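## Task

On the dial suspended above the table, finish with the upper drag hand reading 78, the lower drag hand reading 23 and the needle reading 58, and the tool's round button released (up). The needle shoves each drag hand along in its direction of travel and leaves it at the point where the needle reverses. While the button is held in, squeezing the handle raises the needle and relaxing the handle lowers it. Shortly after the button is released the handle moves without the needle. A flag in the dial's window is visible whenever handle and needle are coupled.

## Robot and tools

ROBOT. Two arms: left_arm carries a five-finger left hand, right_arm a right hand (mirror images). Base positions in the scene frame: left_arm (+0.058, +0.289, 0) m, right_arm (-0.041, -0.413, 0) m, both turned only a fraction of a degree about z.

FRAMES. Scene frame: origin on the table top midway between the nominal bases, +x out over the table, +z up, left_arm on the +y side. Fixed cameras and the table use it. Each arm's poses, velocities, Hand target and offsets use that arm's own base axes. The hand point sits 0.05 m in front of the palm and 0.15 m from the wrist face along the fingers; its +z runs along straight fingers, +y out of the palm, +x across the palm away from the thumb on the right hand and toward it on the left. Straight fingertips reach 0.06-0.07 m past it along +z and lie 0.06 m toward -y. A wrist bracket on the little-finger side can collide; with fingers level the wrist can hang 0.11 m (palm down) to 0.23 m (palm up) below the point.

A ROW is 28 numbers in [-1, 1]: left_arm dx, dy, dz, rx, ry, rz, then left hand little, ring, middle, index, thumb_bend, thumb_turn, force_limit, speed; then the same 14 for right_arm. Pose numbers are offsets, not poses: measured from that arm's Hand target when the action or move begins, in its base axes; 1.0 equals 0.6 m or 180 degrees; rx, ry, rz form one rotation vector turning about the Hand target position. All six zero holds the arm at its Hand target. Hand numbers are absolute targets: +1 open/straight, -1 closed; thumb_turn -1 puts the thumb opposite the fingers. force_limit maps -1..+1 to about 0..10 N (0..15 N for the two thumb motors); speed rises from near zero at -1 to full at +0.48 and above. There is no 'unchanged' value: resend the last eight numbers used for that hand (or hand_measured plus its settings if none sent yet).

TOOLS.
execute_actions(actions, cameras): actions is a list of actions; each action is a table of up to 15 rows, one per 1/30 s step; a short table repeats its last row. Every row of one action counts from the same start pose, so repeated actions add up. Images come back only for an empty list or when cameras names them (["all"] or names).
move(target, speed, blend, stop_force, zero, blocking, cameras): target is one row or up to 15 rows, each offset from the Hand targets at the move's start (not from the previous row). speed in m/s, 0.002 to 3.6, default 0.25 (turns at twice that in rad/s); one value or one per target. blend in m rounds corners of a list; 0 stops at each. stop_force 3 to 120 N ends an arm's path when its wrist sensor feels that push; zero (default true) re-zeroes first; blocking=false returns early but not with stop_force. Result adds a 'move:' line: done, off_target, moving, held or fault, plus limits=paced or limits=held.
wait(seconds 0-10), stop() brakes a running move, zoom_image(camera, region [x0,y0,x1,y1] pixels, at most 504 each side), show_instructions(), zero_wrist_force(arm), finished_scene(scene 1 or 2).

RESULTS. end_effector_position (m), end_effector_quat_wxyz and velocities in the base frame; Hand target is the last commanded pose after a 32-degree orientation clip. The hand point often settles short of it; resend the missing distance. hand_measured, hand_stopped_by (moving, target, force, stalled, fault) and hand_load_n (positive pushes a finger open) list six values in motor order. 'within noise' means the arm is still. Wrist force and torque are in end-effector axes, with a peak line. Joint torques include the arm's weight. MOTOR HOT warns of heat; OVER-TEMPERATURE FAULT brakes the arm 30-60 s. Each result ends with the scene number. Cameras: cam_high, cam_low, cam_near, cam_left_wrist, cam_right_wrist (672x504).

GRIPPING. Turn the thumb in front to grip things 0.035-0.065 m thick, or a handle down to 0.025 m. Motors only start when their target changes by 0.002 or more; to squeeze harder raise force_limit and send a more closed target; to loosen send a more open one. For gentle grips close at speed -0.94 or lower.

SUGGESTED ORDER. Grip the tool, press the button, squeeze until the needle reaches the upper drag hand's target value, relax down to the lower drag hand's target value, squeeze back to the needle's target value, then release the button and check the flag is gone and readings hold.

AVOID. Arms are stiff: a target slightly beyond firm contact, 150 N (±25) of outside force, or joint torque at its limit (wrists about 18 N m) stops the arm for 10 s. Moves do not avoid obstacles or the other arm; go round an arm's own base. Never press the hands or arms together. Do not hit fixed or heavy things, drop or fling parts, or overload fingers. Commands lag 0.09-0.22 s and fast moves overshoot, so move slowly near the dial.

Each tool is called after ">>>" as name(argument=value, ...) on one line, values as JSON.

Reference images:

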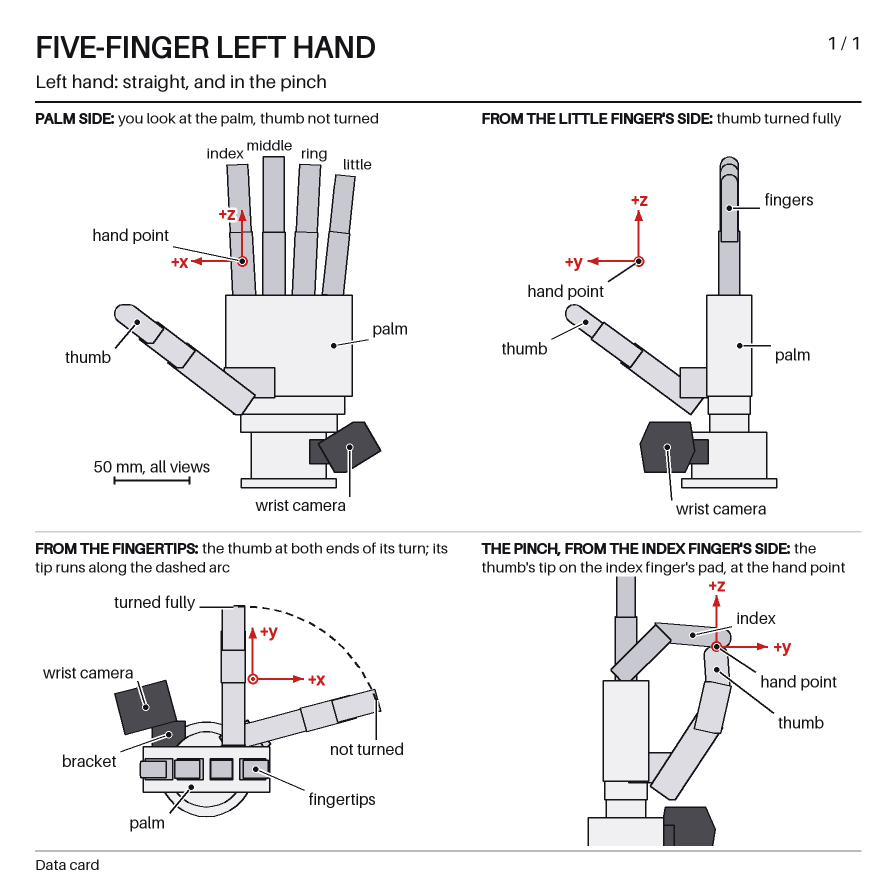

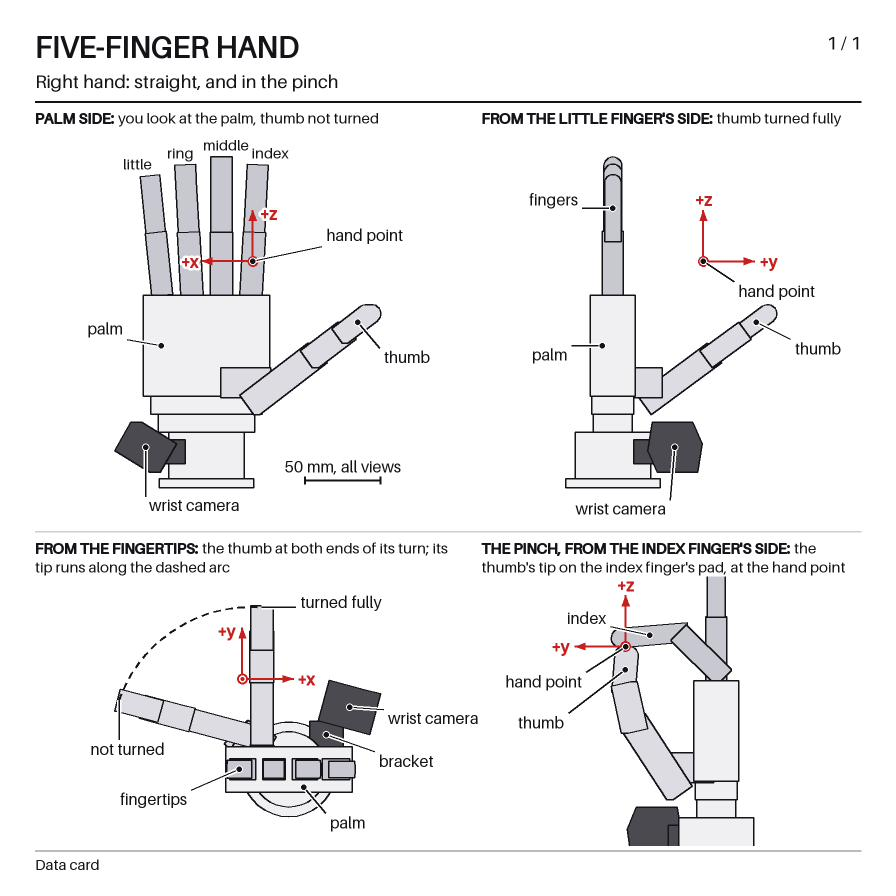

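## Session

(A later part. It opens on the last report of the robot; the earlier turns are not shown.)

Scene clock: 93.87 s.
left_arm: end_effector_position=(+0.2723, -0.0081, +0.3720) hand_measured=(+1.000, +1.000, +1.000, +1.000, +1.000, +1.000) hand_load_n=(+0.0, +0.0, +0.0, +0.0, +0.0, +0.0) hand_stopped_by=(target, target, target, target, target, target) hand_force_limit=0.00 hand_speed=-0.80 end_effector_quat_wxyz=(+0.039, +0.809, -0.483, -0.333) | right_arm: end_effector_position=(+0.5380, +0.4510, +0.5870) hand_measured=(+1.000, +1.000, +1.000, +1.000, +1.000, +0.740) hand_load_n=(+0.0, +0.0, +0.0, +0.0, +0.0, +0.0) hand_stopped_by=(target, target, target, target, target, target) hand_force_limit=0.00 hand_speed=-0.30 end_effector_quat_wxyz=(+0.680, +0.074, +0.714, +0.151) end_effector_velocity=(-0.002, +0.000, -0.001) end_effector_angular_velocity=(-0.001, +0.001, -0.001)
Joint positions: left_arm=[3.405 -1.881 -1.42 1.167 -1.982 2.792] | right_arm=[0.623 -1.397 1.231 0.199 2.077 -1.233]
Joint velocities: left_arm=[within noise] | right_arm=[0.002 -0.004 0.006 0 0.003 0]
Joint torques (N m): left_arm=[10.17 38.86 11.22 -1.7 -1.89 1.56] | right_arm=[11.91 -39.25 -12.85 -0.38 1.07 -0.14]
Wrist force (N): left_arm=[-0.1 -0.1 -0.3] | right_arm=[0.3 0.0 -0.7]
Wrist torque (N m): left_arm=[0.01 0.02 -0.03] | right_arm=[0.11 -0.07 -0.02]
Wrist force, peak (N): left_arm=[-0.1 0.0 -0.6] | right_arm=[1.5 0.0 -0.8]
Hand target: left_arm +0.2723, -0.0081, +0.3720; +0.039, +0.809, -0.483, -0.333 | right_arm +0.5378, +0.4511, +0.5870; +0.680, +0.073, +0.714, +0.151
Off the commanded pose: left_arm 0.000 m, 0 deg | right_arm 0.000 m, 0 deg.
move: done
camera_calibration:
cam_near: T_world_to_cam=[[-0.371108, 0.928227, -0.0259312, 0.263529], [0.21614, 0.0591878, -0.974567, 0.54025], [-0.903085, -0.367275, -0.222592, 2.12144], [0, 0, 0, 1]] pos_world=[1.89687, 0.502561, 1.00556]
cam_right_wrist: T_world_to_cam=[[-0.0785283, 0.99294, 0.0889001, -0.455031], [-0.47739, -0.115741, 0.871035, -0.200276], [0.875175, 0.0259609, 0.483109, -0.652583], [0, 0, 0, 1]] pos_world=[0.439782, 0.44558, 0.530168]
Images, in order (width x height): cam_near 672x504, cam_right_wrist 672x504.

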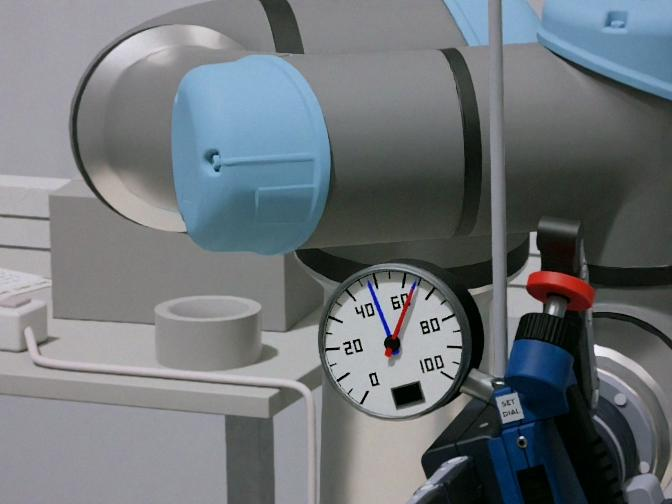

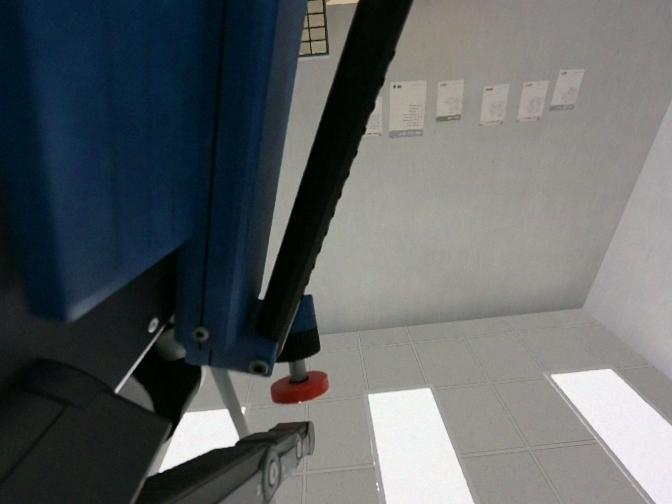

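>>> move(target=[[0,0,0,0,0,0,1,1,1,1,1,1,0,-0.8,-0.0007,0.0055,0.0018,0,0,0,-0.65,-0.65,-0.68,-0.7,0.9,0.74,-0.4,-0.5],[0,0,0,0,0,0,1,1,1,1,1,1,0,-0.8,-0.0007,0.0055,0.0018,0,0,0,-0.8,-0.81,-0.83,-0.86,0.9,0.74,-0.3,-0.9]], speed=0.06, cameras=["cam_near","cam_right_wrist"])

Scene clock: 98.67 s.
left_arm: end_effector_position=(+0.2723, -0.0081, +0.3720) hand_measured=(+1.000, +1.000, +1.000, +1.000, +1.000, +1.000) hand_load_n=(+0.0, +0.0, +0.0, +0.0, +0.0, +0.0) hand_stopped_by=(target, target, target, target, target, target) hand_force_limit=0.00 hand_speed=-0.80 end_effector_quat_wxyz=(+0.039, +0.809, -0.483, -0.333) | right_arm: end_effector_position=(+0.5374, +0.4544, +0.5881) hand_measured=(-0.740, -0.760, -0.798, -0.846, +0.900, +0.740) hand_load_n=(+3.5, +2.0, +3.0, +6.0, +0.0, -0.5) hand_stopped_by=(force, force, force, force, target, target) hand_force_limit=-0.30 hand_speed=-0.90 end_effector_quat_wxyz=(+0.680, +0.073, +0.714, +0.151)
Joint positions: left_arm=[3.405 -1.881 -1.42 1.167 -1.982 2.792] | right_arm=[0.629 -1.39 1.221 0.203 2.083 -1.233]
Joint torques (N m): left_arm=[10.57 40.14 12.25 -1.44 -2.09 1.55] | right_arm=[-10.49 -39.78 -16.22 -3.11 -0.92 0.62]
Wrist force (N): left_arm=[0.1 0.0 -0.1] | right_arm=[1.5 -0.4 -0.7]
Wrist torque (N m): left_arm=[0.01 0.00 -0.02] | right_arm=[0.09 -0.14 0.01]
Wrist force, peak (N): left_arm=[-0.3 -0.2 -0.6] | right_arm=[3.7 -0.8 -0.3]
Hand target: left_arm +0.2723, -0.0081, +0.3720; +0.039, +0.809, -0.483, -0.333 | right_arm +0.5374, +0.4544, +0.5881; +0.680, +0.073, +0.714, +0.151
Off the commanded pose: left_arm 0.000 m, 0 deg | right_arm 0.000 m, 0 deg.
move: done
camera_calibration:
cam_near: T_world_to_cam=[[-0.371108, 0.928227, -0.0259312, 0.263529], [0.21614, 0.0591878, -0.974567, 0.54025], [-0.903085, -0.367275, -0.222592, 2.12144], [0, 0, 0, 1]] pos_world=[1.89687, 0.502561, 1.00556]
cam_right_wrist: T_world_to_cam=[[-0.0787604, 0.992922, 0.0888925, -0.458338], [-0.477404, -0.115847, 0.871014, -0.201073], [0.875147, 0.0261638, 0.483149, -0.652775], [0, 0, 0, 1]] pos_world=[0.439182, 0.44888, 0.531268]
Images, in order (width x height): cam_near 672x504, cam_right_wrist 672x504.

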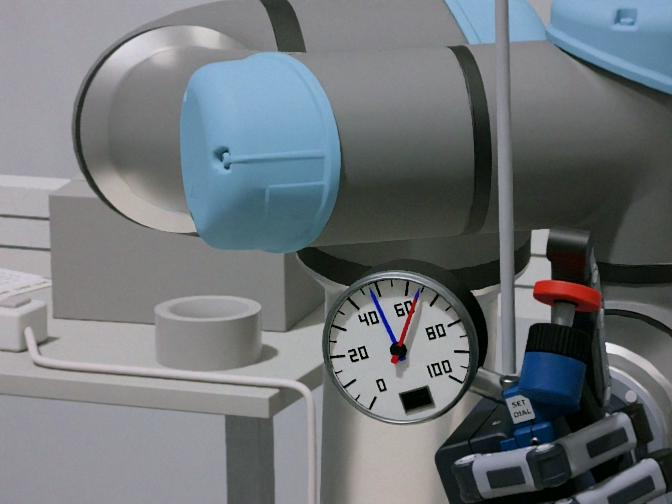

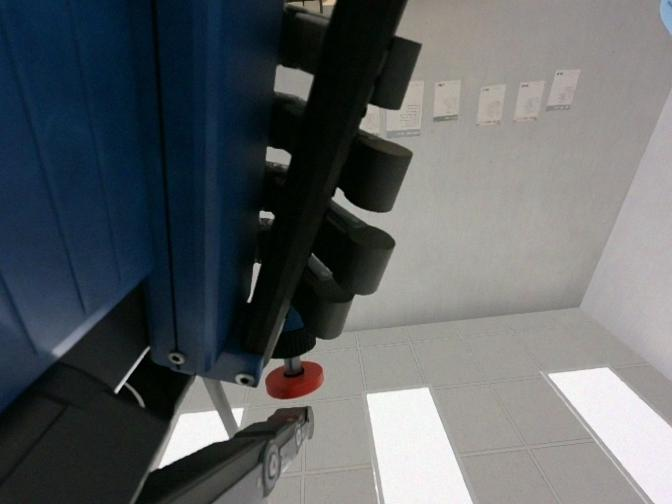

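>>> move(target=[[0,0,0,0,0,0,1,1,1,1,1,1,0,-0.8,0,0,0,0,0,0,-0.8,-0.81,-0.83,-0.86,0.57,0.74,0.4,-0.85]], speed=0.05, cameras=["cam_near","cam_right_wrist"])

Scene clock: 102.73 s.
left_arm: end_effector_position=(+0.2723, -0.0081, +0.3720) hand_measured=(+1.000, +1.000, +1.000, +1.000, +1.000, +1.000) hand_load_n=(+0.0, +0.0, +0.0, +0.0, +0.0, +0.0) hand_stopped_by=(target, target, target, target, target, target) hand_force_limit=0.00 hand_speed=-0.80 end_effector_quat_wxyz=(+0.039, +0.809, -0.483, -0.333) | right_arm: end_effector_position=(+0.5374, +0.4544, +0.5881) hand_measured=(-0.740, -0.760, -0.798, -0.846, +0.572, +0.740) hand_load_n=(+4.0, +2.5, +3.0, +6.5, +2.5, -0.5) hand_stopped_by=(force, force, force, force, target, target) hand_force_limit=0.40 hand_speed=-0.85 end_effector_quat_wxyz=(+0.680, +0.073, +0.714, +0.151)
Joint positions: left_arm=[3.405 -1.881 -1.42 1.167 -1.982 2.792] | right_arm=[0.629 -1.39 1.221 0.203 2.083 -1.233]
Joint torques (N m): left_arm=[11.81 39.33 11.47 -1.28 -2.01 1.47] | right_arm=[-10.93 -39.69 -31.17 -3.34 -0.67 -0.2]
Wrist force (N): left_arm=[-0.1 -0.3 -0.5] | right_arm=[0.8 0.1 -0.7]
Wrist torque (N m): left_arm=[-0.01 0.02 -0.02] | right_arm=[0.12 -0.13 -0.01]
Wrist force, peak (N): left_arm=[0.0 0.3 -0.5] | right_arm=[1.7 -0.3 -0.8]
Hand target: left_arm +0.2723, -0.0081, +0.3720; +0.039, +0.809, -0.483, -0.333 | right_arm +0.5374, +0.4544, +0.5881; +0.680, +0.073, +0.714, +0.151
Off the commanded pose: left_arm 0.000 m, 0 deg | right_arm 0.000 m, 0 deg.
move: done
camera_calibration:
cam_near: T_world_to_cam=[[-0.371108, 0.928227, -0.0259312, 0.263529], [0.21614, 0.0591878, -0.974567, 0.54025], [-0.903085, -0.367275, -0.222592, 2.12144], [0, 0, 0, 1]] pos_world=[1.89687, 0.502561, 1.00556]
cam_right_wrist: T_world_to_cam=[[-0.0787681, 0.992922, 0.0888883, -0.458333], [-0.47748, -0.115849, 0.870972, -0.201016], [0.875105, 0.0261625, 0.483225, -0.652797], [0, 0, 0, 1]] pos_world=[0.439182, 0.44888, 0.531268]
Images, in order (width x height): cam_near 672x504, cam_right_wrist 672x504.

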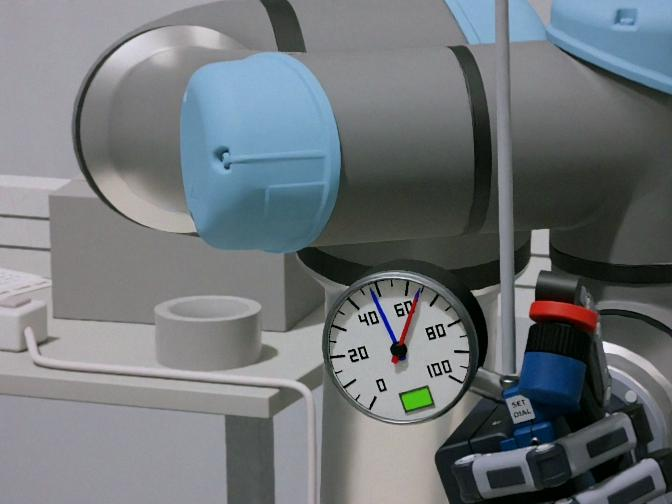

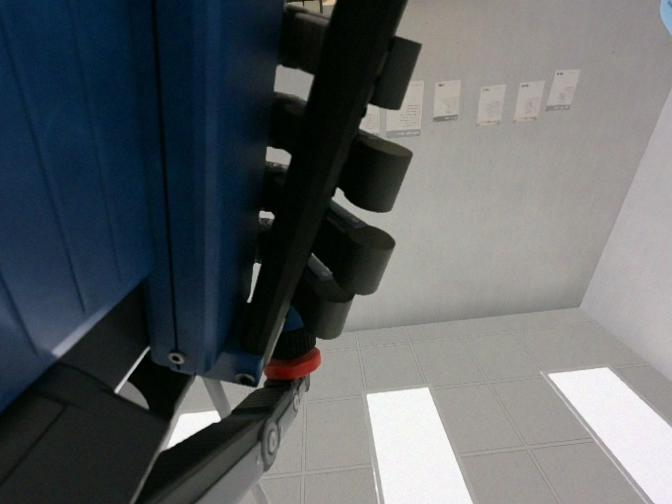

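>>> move(target=[[0,0,0,0,0,0,1,1,1,1,1,1,0,-0.8,0,0,0,0,0,0,-0.83,-0.84,-0.845,-0.865,0.57,0.74,0.8,-0.87]], speed=0.05, cameras=["cam_near"])

>>> zoom_image(camera="cam_near", region=[320, 270, 490, 440])

Scene clock: 103.70 s.
left_arm: end_effector_position=(+0.2723, -0.0081, +0.3720) hand_measured=(+1.000, +1.000, +1.000, +1.000, +1.000, +1.000) hand_load_n=(+0.0, +0.0, +0.0, +0.0, +0.0, +0.0) hand_stopped_by=(target, target, target, target, target, target) hand_force_limit=0.00 hand_speed=-0.80 end_effector_quat_wxyz=(+0.039, +0.809, -0.483, -0.333) | right_arm: end_effector_position=(+0.5374, +0.4544, +0.5881) hand_measured=(-0.828, -0.838, -0.844, -0.864, +0.572, +0.740) hand_load_n=(+4.0, +5.0, +0.5, +0.5, +2.0, +0.0) hand_stopped_by=(target, target, target, target, target, target) hand_force_limit=0.80 hand_speed=-0.87 end_effector_quat_wxyz=(+0.680, +0.073, +0.714, +0.151)
Joint positions: left_arm=[3.405 -1.881 -1.42 1.167 -1.982 2.792] | right_arm=[0.629 -1.39 1.221 0.203 2.083 -1.233]
Joint torques (N m): left_arm=[10.95 39.58 11.35 -1.31 -2.02 1.37] | right_arm=[-10.62 -39.12 -30.8 -3.19 -0.76 -0.59]
Wrist force (N): left_arm=[0.0 0.0 -0.2] | right_arm=[1.2 -0.2 -0.6]
Wrist torque (N m): left_arm=[0.00 0.02 -0.02] | right_arm=[0.08 -0.15 0.01]
Wrist force, peak (N): left_arm=[-0.4 -0.1 -0.4] | right_arm=[1.5 -0.2 -0.6]
Hand target: left_arm +0.2723, -0.0081, +0.3720; +0.039, +0.809, -0.483, -0.333 | right_arm +0.5374, +0.4544, +0.5881; +0.680, +0.073, +0.714, +0.151
Off the commanded pose: left_arm 0.000 m, 0 deg | right_arm 0.000 m, 0 deg.
move: done
camera_calibration:
cam_near: T_world_to_cam=[[-0.371108, 0.928227, -0.0259312, 0.263529], [0.21614, 0.0591878, -0.974567, 0.54025], [-0.903085, -0.367275, -0.222592, 2.12144], [0, 0, 0, 1]] pos_world=[1.89687, 0.502561, 1.00556]
Images, in order (width x height): cam_near 672x504.

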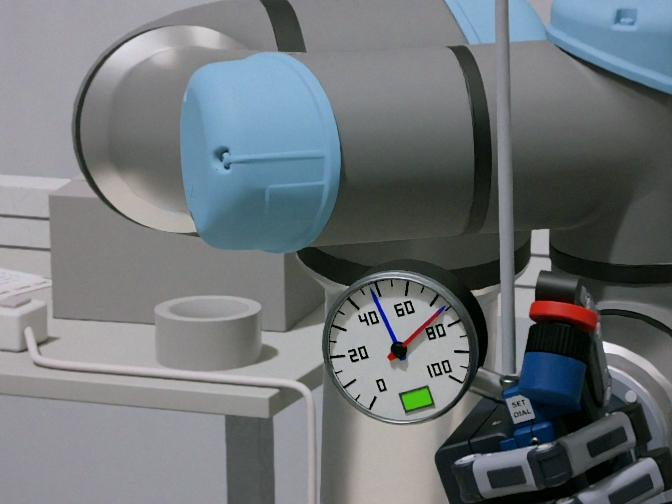

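Scaled by 2.965.

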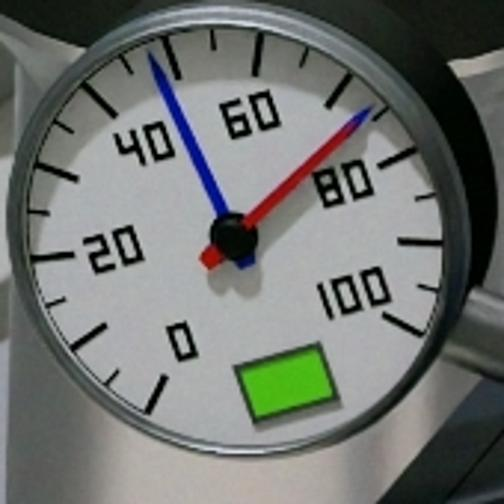

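>>> zoom_image(camera="cam_near", region=[420, 280, 470, 330])

Scaled by 10.080.

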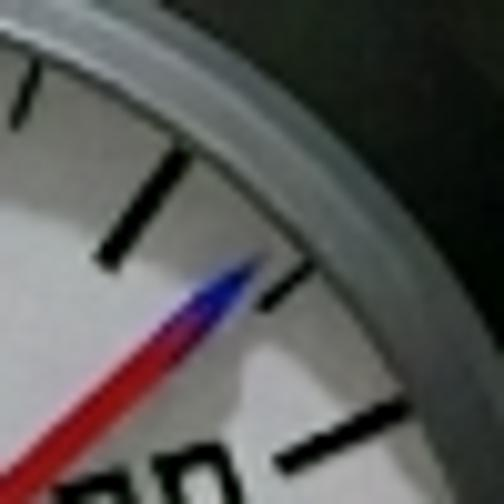

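>>> move(target=[[0,0,0,0,0,0,1,1,1,1,1,1,0,-0.8,0,0,0,0,0,0,-0.855,-0.862,-0.852,-0.866,0.57,0.74,0.8,-0.9]], speed=0.05, cameras=["cam_near"])

>>> zoom_image(camera="cam_near", region=[420, 280, 470, 330])

>>> zoom_image(camera="cam_near", region=[320, 270, 490, 440])

Scene clock: 107.83 s.
left_arm: end_effector_position=(+0.2723, -0.0081, +0.3720) hand_measured=(+1.000, +1.000, +1.000, +1.000, +1.000, +1.000) hand_load_n=(+0.0, +0.0, +0.0, +0.0, +0.0, +0.0) hand_stopped_by=(target, target, target, target, target, target) hand_force_limit=0.00 hand_speed=-0.80 end_effector_quat_wxyz=(+0.039, +0.809, -0.483, -0.333) | right_arm: end_effector_position=(+0.5374, +0.4544, +0.5881) hand_measured=(-0.854, -0.860, -0.852, -0.866, +0.572, +0.740) hand_load_n=(+3.0, +5.5, +0.0, +0.0, +2.0, -0.5) hand_stopped_by=(target, target, target, target, target, target) hand_force_limit=0.80 hand_speed=-0.90 end_effector_quat_wxyz=(+0.680, +0.073, +0.714, +0.151)
Joint positions: left_arm=[3.405 -1.881 -1.42 1.167 -1.982 2.792] | right_arm=[0.629 -1.39 1.221 0.203 2.083 -1.233]
Joint torques (N m): left_arm=[10.18 39.59 12.02 -1.28 -1.94 1.47] | right_arm=[-9.58 -38.69 -31.05 -3.02 -0.63 -0.81]
Wrist force (N): left_arm=[0.2 -0.1 -0.1] | right_arm=[1.4 -0.4 -0.7]
Wrist torque (N m): left_arm=[0.00 -0.01 -0.01] | right_arm=[0.08 -0.15 0.00]
Wrist force, peak (N): left_arm=[0.0 0.3 -0.5] | right_arm=[1.6 -0.3 -0.6]
Hand target: left_arm +0.2723, -0.0081, +0.3720; +0.039, +0.809, -0.483, -0.333 | right_arm +0.5374, +0.4544, +0.5881; +0.680, +0.073, +0.714, +0.151
Off the commanded pose: left_arm 0.000 m, 0 deg | right_arm 0.000 m, 0 deg.
move: done
camera_calibration:
cam_near: T_world_to_cam=[[-0.371108, 0.928227, -0.0259312, 0.263529], [0.21614, 0.0591878, -0.974567, 0.54025], [-0.903085, -0.367275, -0.222592, 2.12144], [0, 0, 0, 1]] pos_world=[1.89687, 0.502561, 1.00556]
Images, in order (width x height): cam_near 672x504.

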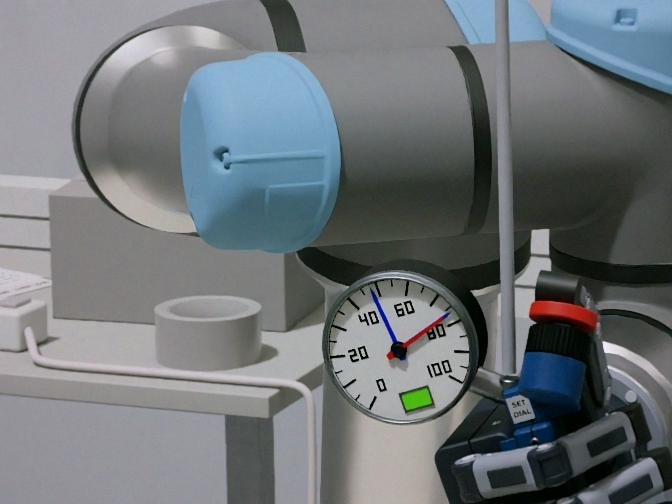

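Scaled by 10.080.

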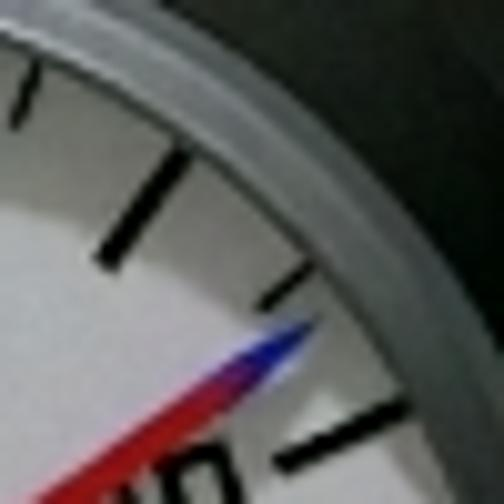

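Scaled by 2.965.

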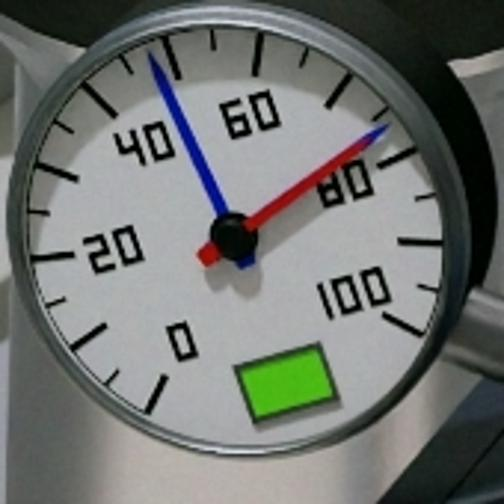

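>>> move(target=[[0,0,0,0,0,0,1,1,1,1,1,1,0,-0.8,0,0,0,0,0,0,-0.868,-0.874,-0.855,-0.867,0.57,0.74,0.8,-0.92]], speed=0.05, cameras=["cam_near"])

>>> zoom_image(camera="cam_near", region=[420, 280, 470, 330])

>>> zoom_image(camera="cam_near", region=[320, 270, 490, 440])

Scene clock: 109.20 s.
left_arm: end_effector_position=(+0.2723, -0.0081, +0.3720) hand_measured=(+1.000, +1.000, +1.000, +1.000, +1.000, +1.000) hand_load_n=(+0.0, +0.0, +0.0, +0.0, +0.0, +0.0) hand_stopped_by=(target, target, target, target, target, target) hand_force_limit=0.00 hand_speed=-0.80 end_effector_quat_wxyz=(+0.039, +0.809, -0.483, -0.333) | right_arm: end_effector_position=(+0.5374, +0.4544, +0.5881) hand_measured=(-0.868, -0.872, -0.854, -0.866, +0.572, +0.740) hand_load_n=(+3.0, +5.5, +0.0, +0.0, +2.0, -0.5) hand_stopped_by=(target, target, target, target, target, target) hand_force_limit=0.80 hand_speed=-0.92 end_effector_quat_wxyz=(+0.680, +0.073, +0.714, +0.151)
Joint positions: left_arm=[3.405 -1.881 -1.42 1.167 -1.982 2.792] | right_arm=[0.629 -1.39 1.221 0.203 2.083 -1.233]
Joint torques (N m): left_arm=[10.63 39.42 11.03 -1.29 -1.87 1.39] | right_arm=[-9.99 -39.09 -31.7 -3.34 -0.73 -1.01]
Wrist force (N): left_arm=[0.0 -0.1 -0.5] | right_arm=[1.2 -0.2 -0.8]
Wrist torque (N m): left_arm=[0.01 0.00 -0.02] | right_arm=[0.11 -0.14 0.01]
Wrist force, peak (N): left_arm=[0.0 -0.1 -0.5] | right_arm=[1.4 -0.4 -0.8]
Hand target: left_arm +0.2723, -0.0081, +0.3720; +0.039, +0.809, -0.483, -0.333 | right_arm +0.5374, +0.4544, +0.5881; +0.680, +0.073, +0.714, +0.151
Off the commanded pose: left_arm 0.000 m, 0 deg | right_arm 0.000 m, 0 deg.
move: done
camera_calibration:
cam_near: T_world_to_cam=[[-0.371108, 0.928227, -0.0259312, 0.263529], [0.21614, 0.0591878, -0.974567, 0.54025], [-0.903085, -0.367275, -0.222592, 2.12144], [0, 0, 0, 1]] pos_world=[1.89687, 0.502561, 1.00556]
Images, in order (width x height): cam_near 672x504.

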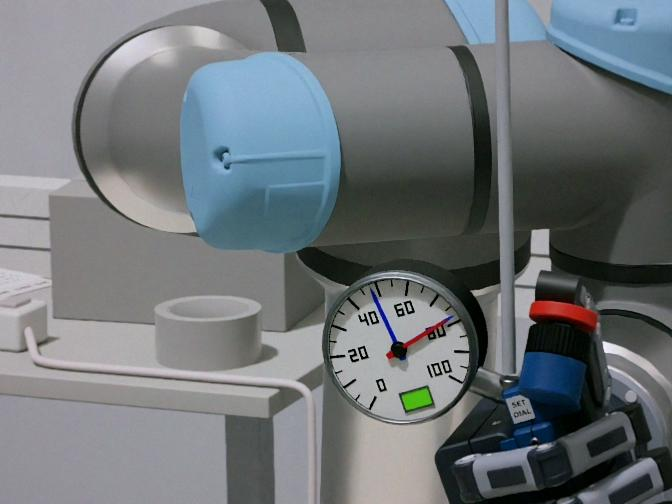

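Scaled by 10.080.

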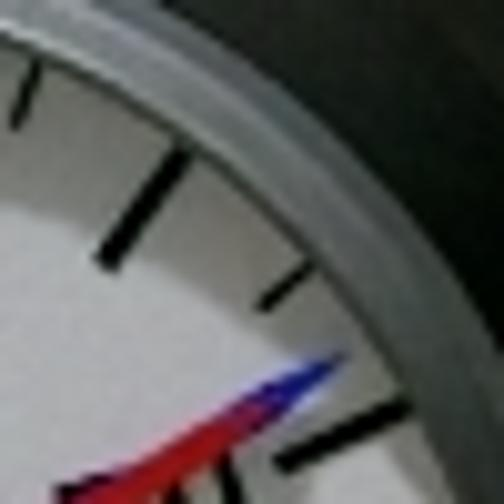

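Scaled by 2.965.

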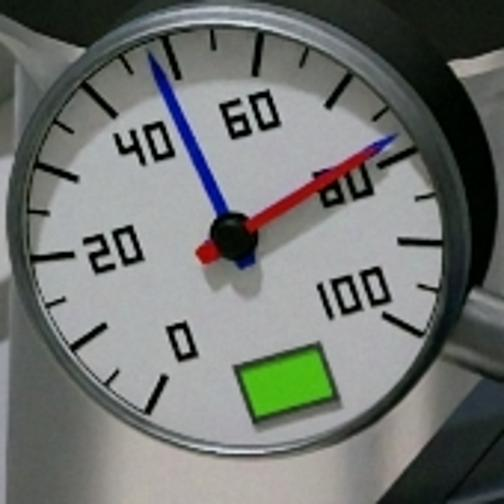

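>>> move(target=[[0,0,0,0,0,0,1,1,1,1,1,1,0,-0.8,0,0,0,0,0,0,-0.872,-0.877,-0.855,-0.867,0.57,0.74,0.8,-0.93]], speed=0.05, cameras=["cam_near"])

>>> zoom_image(camera="cam_near", region=[420, 280, 470, 330])

>>> zoom_image(camera="cam_near", region=[370, 325, 420, 375])

Scene clock: 110.63 s.
left_arm: end_effector_position=(+0.2723, -0.0081, +0.3720) hand_measured=(+1.000, +1.000, +1.000, +1.000, +1.000, +1.000) hand_load_n=(+0.0, +0.0, +0.5, +0.0, +0.0, +0.0) hand_stopped_by=(target, target, target, target, target, target) hand_force_limit=0.00 hand_speed=-0.80 end_effector_quat_wxyz=(+0.039, +0.809, -0.483, -0.333) | right_arm: end_effector_position=(+0.5374, +0.4544, +0.5881) hand_measured=(-0.872, -0.874, -0.854, -0.866, +0.572, +0.740) hand_load_n=(+3.0, +5.0, +0.0, +0.0, +2.0, -0.5) hand_stopped_by=(target, target, target, target, target, target) hand_force_limit=0.80 hand_speed=-0.93 end_effector_quat_wxyz=(+0.680, +0.073, +0.714, +0.151)
Joint positions: left_arm=[3.405 -1.881 -1.42 1.167 -1.982 2.792] | right_arm=[0.629 -1.39 1.221 0.203 2.083 -1.233]
Joint torques (N m): left_arm=[10.16 39.44 11.78 -1.22 -1.94 1.49] | right_arm=[-9.91 -37 -31.69 -3.12 -0.56 -0.92]
Wrist force (N): left_arm=[0.0 -0.1 -0.2] | right_arm=[1.3 -0.3 -0.7]
Wrist torque (N m): left_arm=[0.00 0.01 -0.02] | right_arm=[0.09 -0.16 0.01]
Wrist force, peak (N): left_arm=[0.3 -0.1 -0.5] | right_arm=[1.4 -0.3 -0.7]
Hand target: left_arm +0.2723, -0.0081, +0.3720; +0.039, +0.809, -0.483, -0.333 | right_arm +0.5374, +0.4544, +0.5881; +0.680, +0.073, +0.714, +0.151
Off the commanded pose: left_arm 0.000 m, 0 deg | right_arm 0.000 m, 0 deg.
move: done
camera_calibration:
cam_near: T_world_to_cam=[[-0.371108, 0.928227, -0.0259312, 0.263529], [0.21614, 0.0591878, -0.974567, 0.54025], [-0.903085, -0.367275, -0.222592, 2.12144], [0, 0, 0, 1]] pos_world=[1.89687, 0.502561, 1.00556]
Images, in order (width x height): cam_near 672x504.

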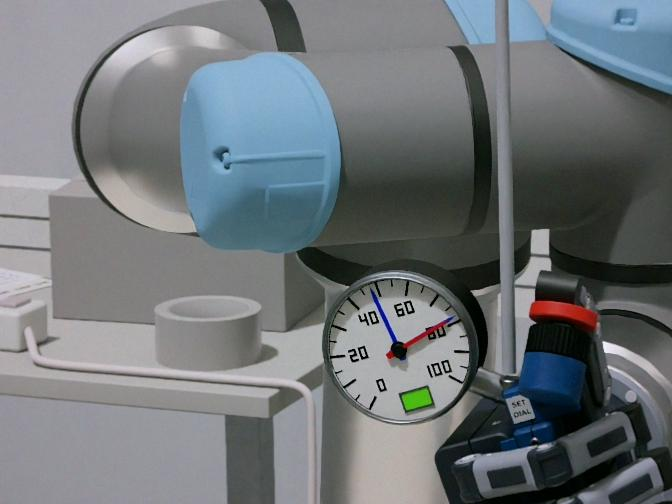

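Scaled by 10.080.

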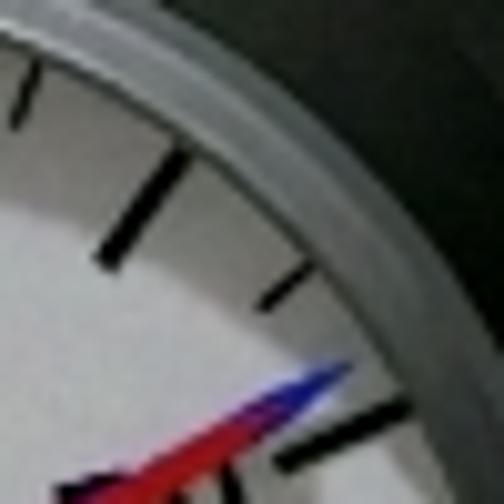

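Scaled by 10.080.

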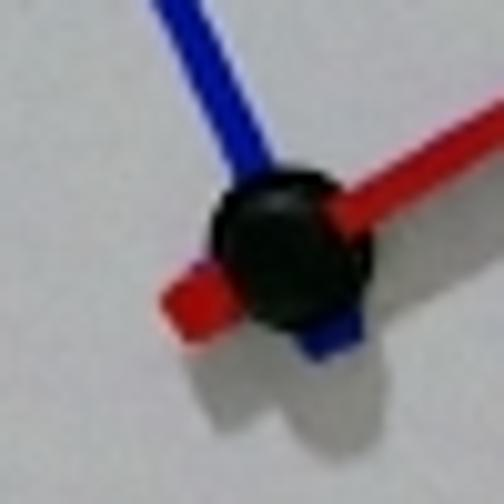

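>>> move(target=[[0,0,0,0,0,0,1,1,1,1,1,1,0,-0.8,0,0,0,0,0,0,-0.745,-0.765,-0.803,-0.85,0.57,0.74,0.8,-0.83]], speed=0.05, cameras=["cam_near"])

>>> zoom_image(camera="cam_near", region=[320, 270, 490, 440])

Scene clock: 111.77 s.
left_arm: end_effector_position=(+0.2723, -0.0081, +0.3720) hand_measured=(+1.000, +1.000, +1.000, +1.000, +1.000, +1.000) hand_load_n=(+0.0, +0.0, +0.0, +0.0, +0.0, +0.0) hand_stopped_by=(target, target, target, target, target, target) hand_force_limit=0.00 hand_speed=-0.80 end_effector_quat_wxyz=(+0.039, +0.809, -0.483, -0.333) | right_arm: end_effector_position=(+0.5374, +0.4544, +0.5881) hand_measured=(-0.744, -0.764, -0.802, -0.850, +0.572, +0.740) hand_load_n=(+0.5, +0.0, +0.5, +2.5, +1.0, +1.0) hand_stopped_by=(target, target, target, target, target, target) hand_force_limit=0.80 hand_speed=-0.83 end_effector_quat_wxyz=(+0.680, +0.073, +0.714, +0.151)
Joint positions: left_arm=[3.405 -1.881 -1.42 1.167 -1.982 2.792] | right_arm=[0.629 -1.39 1.221 0.203 2.083 -1.233]
Joint torques (N m): left_arm=[10.27 39 12.02 -1.34 -2.08 1.52] | right_arm=[-10.77 -38.13 -31.44 -3.01 -0.55 -0.88]
Wrist force (N): left_arm=[0.2 -0.1 -0.2] | right_arm=[0.1 0.0 -0.7]
Wrist torque (N m): left_arm=[0.01 -0.01 -0.02] | right_arm=[0.10 -0.11 -0.06]
Wrist force, peak (N): left_arm=[-0.1 -0.1 -0.5] | right_arm=[1.5 0.0 -0.7]
Hand target: left_arm +0.2723, -0.0081, +0.3720; +0.039, +0.809, -0.483, -0.333 | right_arm +0.5374, +0.4544, +0.5881; +0.680, +0.073, +0.714, +0.151
Off the commanded pose: left_arm 0.000 m, 0 deg | right_arm 0.000 m, 0 deg.
move: done
camera_calibration:
cam_near: T_world_to_cam=[[-0.371108, 0.928227, -0.0259312, 0.263529], [0.21614, 0.0591878, -0.974567, 0.54025], [-0.903085, -0.367275, -0.222592, 2.12144], [0, 0, 0, 1]] pos_world=[1.89687, 0.502561, 1.00556]
Images, in order (width x height): cam_near 672x504.

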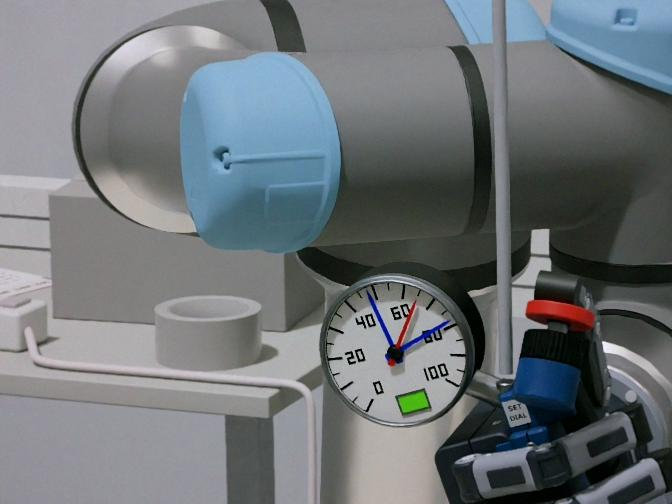

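Scaled by 2.965.

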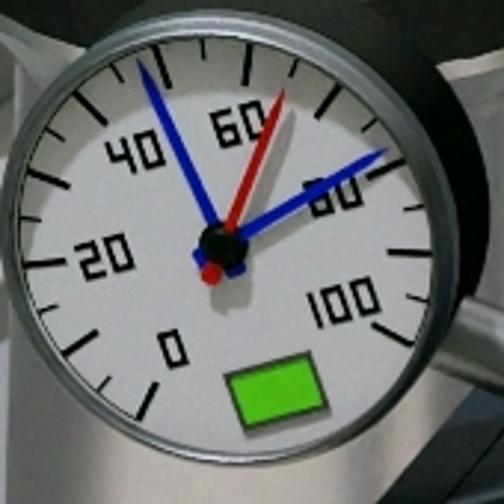

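>>> move(target=[[0,0,0,0,0,0,1,1,1,1,1,1,0,-0.8,0,0,0,0,0,0,-0.745,-0.765,-0.803,-0.85,0.82,0.74,0.8,-0.6],[0,0,0,0,0,0,1,1,1,1,1,1,0,-0.8,0,0,0,0,0,0,-0.745,-0.765,-0.803,-0.85,0.85,0.74,0.8,-0.88],[0,0,0,0,0,0,1,1,1,1,1,1,0,-0.8,0,0,0,0,0,0,-0.96,-0.95,-0.89,-0.87,0.85,0.74,0.8,-0.84]], speed=0.05, cameras=["cam_near"])

>>> zoom_image(camera="cam_near", region=[320, 270, 490, 440])

Scene clock: 114.47 s.
left_arm: end_effector_position=(+0.2723, -0.0081, +0.3720) hand_measured=(+1.000, +1.000, +1.000, +1.000, +1.000, +1.000) hand_load_n=(+0.0, +0.0, +0.0, +0.0, +0.0, +0.0) hand_stopped_by=(target, target, target, target, target, target) hand_force_limit=0.00 hand_speed=-0.80 end_effector_quat_wxyz=(+0.039, +0.809, -0.483, -0.333) | right_arm: end_effector_position=(+0.5374, +0.4544, +0.5881) hand_measured=(-0.946, -0.930, -0.890, -0.870, +0.850, +0.740) hand_load_n=(+12.5, +10.5, +0.0, -0.5, +0.0, +0.0) hand_stopped_by=(force, force, target, target, target, target) hand_force_limit=0.80 hand_speed=-0.84 end_effector_quat_wxyz=(+0.680, +0.073, +0.714, +0.151)
Joint positions: left_arm=[3.405 -1.881 -1.42 1.167 -1.982 2.792] | right_arm=[0.629 -1.39 1.221 0.203 2.083 -1.233]
Joint torques (N m): left_arm=[11.27 38.78 12.29 -1.31 -1.85 1.55] | right_arm=[-10.82 -36.77 -30.32 -3.04 -0.49 -1.02]
Wrist force (N): left_arm=[0.1 -0.1 -0.6] | right_arm=[-0.1 0.0 -0.6]
Wrist torque (N m): left_arm=[0.03 -0.01 -0.01] | right_arm=[0.08 -0.09 -0.06]
Wrist force, peak (N): left_arm=[0.1 -0.1 -0.6] | right_arm=[0.0 0.4 -1.0]
Hand target: left_arm +0.2723, -0.0081, +0.3720; +0.039, +0.809, -0.483, -0.333 | right_arm +0.5374, +0.4544, +0.5881; +0.680, +0.073, +0.714, +0.151
Off the commanded pose: left_arm 0.000 m, 0 deg | right_arm 0.000 m, 0 deg.
move: done
camera_calibration:
cam_near: T_world_to_cam=[[-0.371108, 0.928227, -0.0259312, 0.263529], [0.21614, 0.0591878, -0.974567, 0.54025], [-0.903085, -0.367275, -0.222592, 2.12144], [0, 0, 0, 1]] pos_world=[1.89687, 0.502561, 1.00556]
Images, in order (width x height): cam_near 672x504.

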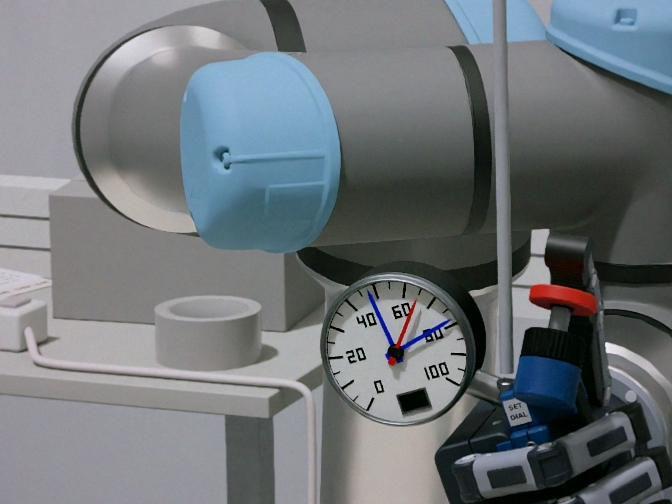

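Scaled by 2.965.

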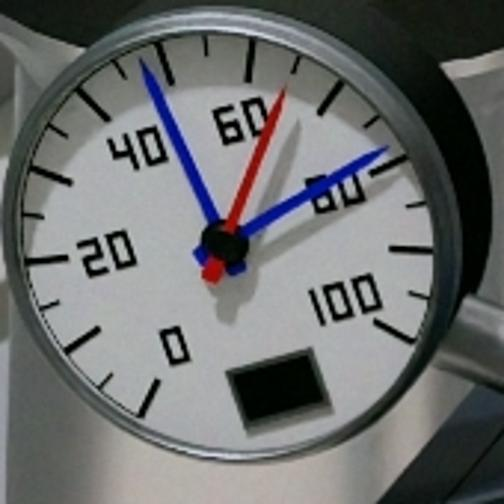

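>>> move(target=[[0,0,0,0,0,0,1,1,1,1,1,1,0,-0.8,0,0,0,0,0,0,-0.96,-0.95,-0.89,-0.87,0.57,0.74,0.8,-0.8],[0,0,0,0,0,0,1,1,1,1,1,1,0,-0.8,0,0,0,0,0,0,-0.742,-0.763,-0.801,-0.848,0.57,0.74,0.8,-0.82]], speed=0.05, cameras=["cam_near"])

>>> zoom_image(camera="cam_near", region=[320, 270, 490, 440])

Scene clock: 117.07 s.
left_arm: end_effector_position=(+0.2723, -0.0081, +0.3720) hand_measured=(+1.000, +1.000, +1.000, +1.000, +1.000, +1.000) hand_load_n=(+0.0, +0.0, +0.0, +0.0, +0.0, +0.0) hand_stopped_by=(target, target, target, target, target, target) hand_force_limit=0.00 hand_speed=-0.80 end_effector_quat_wxyz=(+0.039, +0.809, -0.483, -0.333) | right_arm: end_effector_position=(+0.5374, +0.4544, +0.5881) hand_measured=(-0.742, -0.762, -0.800, -0.848, +0.572, +0.740) hand_load_n=(+1.5, +0.0, +0.0, +1.0, +2.0, +0.5) hand_stopped_by=(target, target, target, target, target, target) hand_force_limit=0.80 hand_speed=-0.82 end_effector_quat_wxyz=(+0.680, +0.073, +0.714, +0.151)
Joint positions: left_arm=[3.405 -1.881 -1.42 1.167 -1.982 2.792] | right_arm=[0.629 -1.39 1.221 0.203 2.083 -1.233]
Joint torques (N m): left_arm=[11.13 39.09 11.75 -1.32 -1.97 1.38] | right_arm=[-9.93 -36.54 -31.1 -3.02 -0.63 -0.84]
Wrist force (N): left_arm=[-0.2 -0.1 -0.6] | right_arm=[-0.1 0.2 -0.9]
Wrist torque (N m): left_arm=[0.02 0.03 -0.04] | right_arm=[0.12 -0.11 -0.06]
Wrist force, peak (N): left_arm=[-0.1 -0.4 -0.5] | right_arm=[-0.2 0.1 -1.0]
Hand target: left_arm +0.2723, -0.0081, +0.3720; +0.039, +0.809, -0.483, -0.333 | right_arm +0.5374, +0.4544, +0.5881; +0.680, +0.073, +0.714, +0.151
Off the commanded pose: left_arm 0.000 m, 0 deg | right_arm 0.000 m, 0 deg.
move: done
camera_calibration:
cam_near: T_world_to_cam=[[-0.371108, 0.928227, -0.0259312, 0.263529], [0.21614, 0.0591878, -0.974567, 0.54025], [-0.903085, -0.367275, -0.222592, 2.12144], [0, 0, 0, 1]] pos_world=[1.89687, 0.502561, 1.00556]
Images, in order (width x height): cam_near 672x504.

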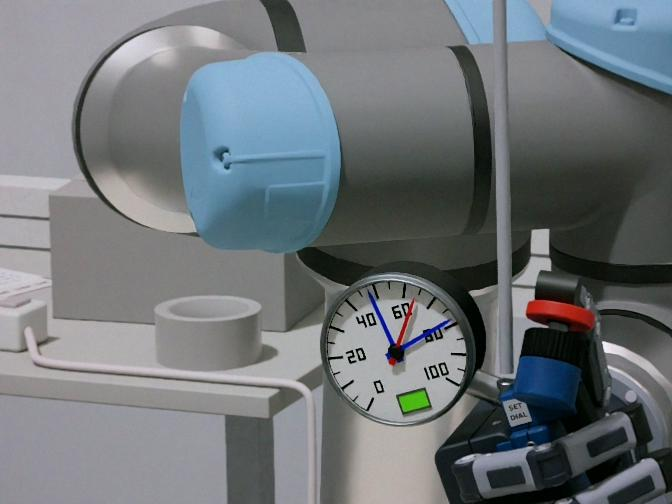

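Scaled by 2.965.

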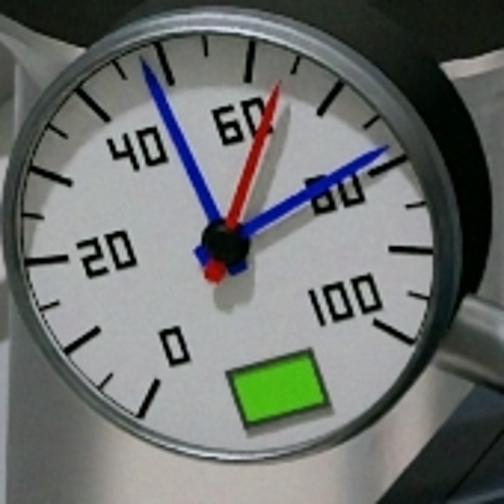

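>>> move(target=[[0,0,0,0,0,0,1,1,1,1,1,1,0,-0.8,0,0,0,0,0,0,-0.742,-0.763,-0.801,-0.848,0.82,0.74,0.8,-0.6],[0,0,0,0,0,0,1,1,1,1,1,1,0,-0.8,0,0,0,0,0,0,-0.742,-0.763,-0.801,-0.848,0.84,0.74,0.8,-0.88],[0,0,0,0,0,0,1,1,1,1,1,1,0,-0.8,0,0,0,0,0,0,-0.96,-0.95,-0.89,-0.87,0.84,0.74,0.8,-0.84],[0,0,0,0,0,0,1,1,1,1,1,1,0,-0.8,0,0,0,0,0,0,-0.96,-0.95,-0.89,-0.87,0.56,0.74,0.4,-0.84]], speed=0.05, cameras=["cam_near","cam_right_wrist"])

Scene clock: 121.37 s.
left_arm: end_effector_position=(+0.2723, -0.0081, +0.3720) hand_measured=(+1.000, +1.000, +1.000, +1.000, +1.000, +1.000) hand_load_n=(+0.0, +0.0, +0.0, +0.0, +0.0, +0.0) hand_stopped_by=(target, target, target, target, target, target) hand_force_limit=0.00 hand_speed=-0.80 end_effector_quat_wxyz=(+0.039, +0.809, -0.483, -0.333) | right_arm: end_effector_position=(+0.5374, +0.4544, +0.5881) hand_measured=(-0.944, -0.930, -0.890, -0.870, +0.562, +0.740) hand_load_n=(+11.5, +10.5, +0.0, +0.0, +2.0, +0.0) hand_stopped_by=(force, force, target, target, target, target) hand_force_limit=0.40 hand_speed=-0.84 end_effector_quat_wxyz=(+0.680, +0.073, +0.714, +0.151)
Joint positions: left_arm=[3.405 -1.881 -1.42 1.167 -1.982 2.792] | right_arm=[0.629 -1.39 1.221 0.203 2.083 -1.233]
Joint torques (N m): left_arm=[10.99 39.83 12.41 -1.16 -1.92 1.43] | right_arm=[-10.95 -35.31 -31.11 -3.19 -0.37 -1.09]
Wrist force (N): left_arm=[0.0 -0.2 -0.3] | right_arm=[0.0 0.1 -0.9]
Wrist torque (N m): left_arm=[-0.01 0.01 -0.02] | right_arm=[0.10 -0.12 -0.05]
Wrist force, peak (N): left_arm=[0.2 -0.1 -0.6] | right_arm=[-0.2 0.5 -0.9]
Hand target: left_arm +0.2723, -0.0081, +0.3720; +0.039, +0.809, -0.483, -0.333 | right_arm +0.5374, +0.4544, +0.5881; +0.680, +0.073, +0.714, +0.151
Off the commanded pose: left_arm 0.000 m, 0 deg | right_arm 0.000 m, 0 deg.
move: done
camera_calibration:
cam_near: T_world_to_cam=[[-0.371108, 0.928227, -0.0259312, 0.263529], [0.21614, 0.0591878, -0.974567, 0.54025], [-0.903085, -0.367275, -0.222592, 2.12144], [0, 0, 0, 1]] pos_world=[1.89687, 0.502561, 1.00556]
cam_right_wrist: T_world_to_cam=[[-0.0787681, 0.992922, 0.0888883, -0.458333], [-0.47748, -0.115849, 0.870972, -0.201016], [0.875105, 0.0261625, 0.483225, -0.652797], [0, 0, 0, 1]] pos_world=[0.439182, 0.44888, 0.531268]
Images, in order (width x height): cam_near 672x504, cam_right_wrist 672x504.

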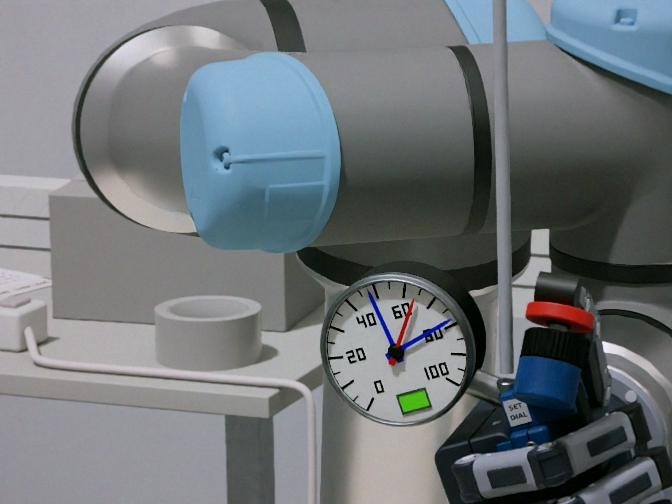

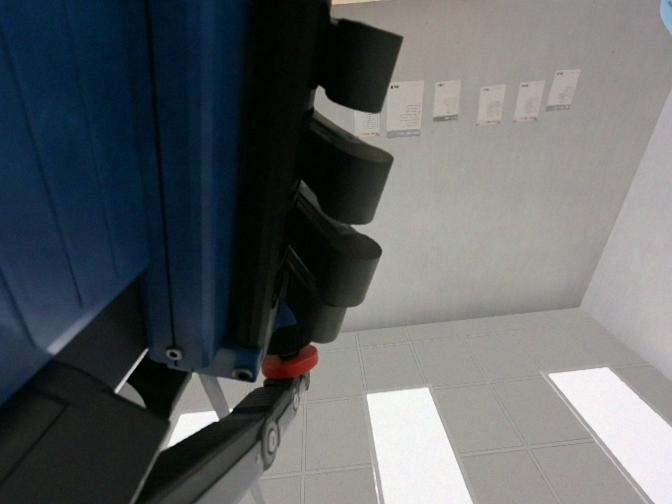

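>>> move(target=[[0,0,0,0,0,0,1,1,1,1,1,1,0,-0.8,0,0,0,0,0,0,-0.96,-0.95,-0.89,-0.87,0.55,0.74,0.5,-0.9],[0,0,0,0,0,0,1,1,1,1,1,1,0,-0.8,0,0,0,0,0,0,-0.742,-0.763,-0.801,-0.848,0.55,0.74,0.8,-0.82]], speed=0.05, cameras=["cam_near"])

>>> zoom_image(camera="cam_near", region=[320, 270, 490, 440])

Scene clock: 123.10 s.
left_arm: end_effector_position=(+0.2723, -0.0081, +0.3720) hand_measured=(+1.000, +1.000, +1.000, +1.000, +1.000, +1.000) hand_load_n=(+0.0, +0.0, +0.0, +0.0, +0.0, +0.0) hand_stopped_by=(target, target, target, target, target, target) hand_force_limit=0.00 hand_speed=-0.80 end_effector_quat_wxyz=(+0.039, +0.809, -0.483, -0.333) | right_arm: end_effector_position=(+0.5374, +0.4544, +0.5881) hand_measured=(-0.742, -0.762, -0.800, -0.848, +0.552, +0.740) hand_load_n=(+1.5, +0.5, +0.0, +0.5, +2.0, +0.0) hand_stopped_by=(target, target, target, target, target, target) hand_force_limit=0.80 hand_speed=-0.82 end_effector_quat_wxyz=(+0.680, +0.073, +0.714, +0.151)
Joint positions: left_arm=[3.405 -1.881 -1.42 1.167 -1.982 2.792] | right_arm=[0.629 -1.39 1.221 0.203 2.083 -1.233]
Joint torques (N m): left_arm=[10.7 39.2 11.75 -1.36 -1.96 1.37] | right_arm=[-8.94 -34.63 -31.83 -2.82 -0.56 -0.98]
Wrist force (N): left_arm=[0.0 -0.1 -0.3] | right_arm=[-0.1 0.3 -0.6]
Wrist torque (N m): left_arm=[-0.01 0.02 -0.03] | right_arm=[0.11 -0.11 -0.06]
Wrist force, peak (N): left_arm=[-0.3 -0.1 -0.6] | right_arm=[-0.2 0.3 -1.0]
Hand target: left_arm +0.2723, -0.0081, +0.3720; +0.039, +0.809, -0.483, -0.333 | right_arm +0.5374, +0.4544, +0.5881; +0.680, +0.073, +0.714, +0.151
Off the commanded pose: left_arm 0.000 m, 0 deg | right_arm 0.000 m, 0 deg.
move: done
camera_calibration:
cam_near: T_world_to_cam=[[-0.371108, 0.928227, -0.0259312, 0.263529], [0.21614, 0.0591878, -0.974567, 0.54025], [-0.903085, -0.367275, -0.222592, 2.12144], [0, 0, 0, 1]] pos_world=[1.89687, 0.502561, 1.00556]
Images, in order (width x height): cam_near 672x504.

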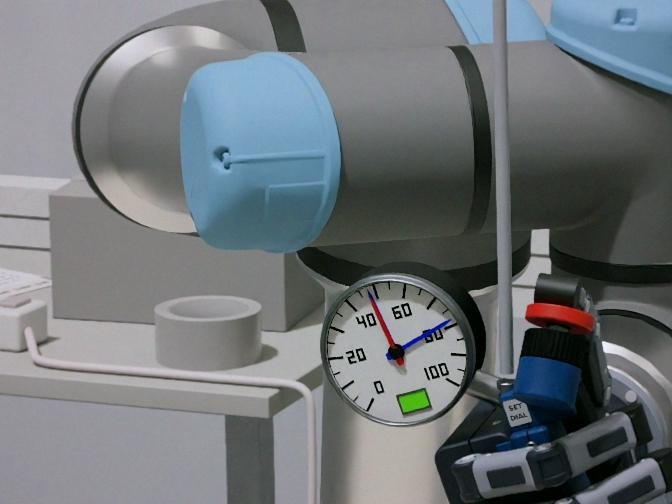

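Scaled by 2.965.

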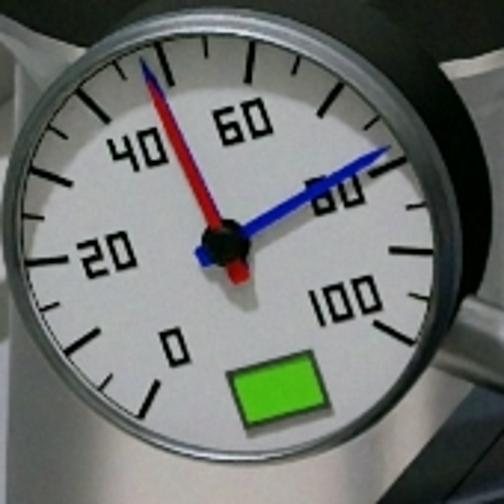

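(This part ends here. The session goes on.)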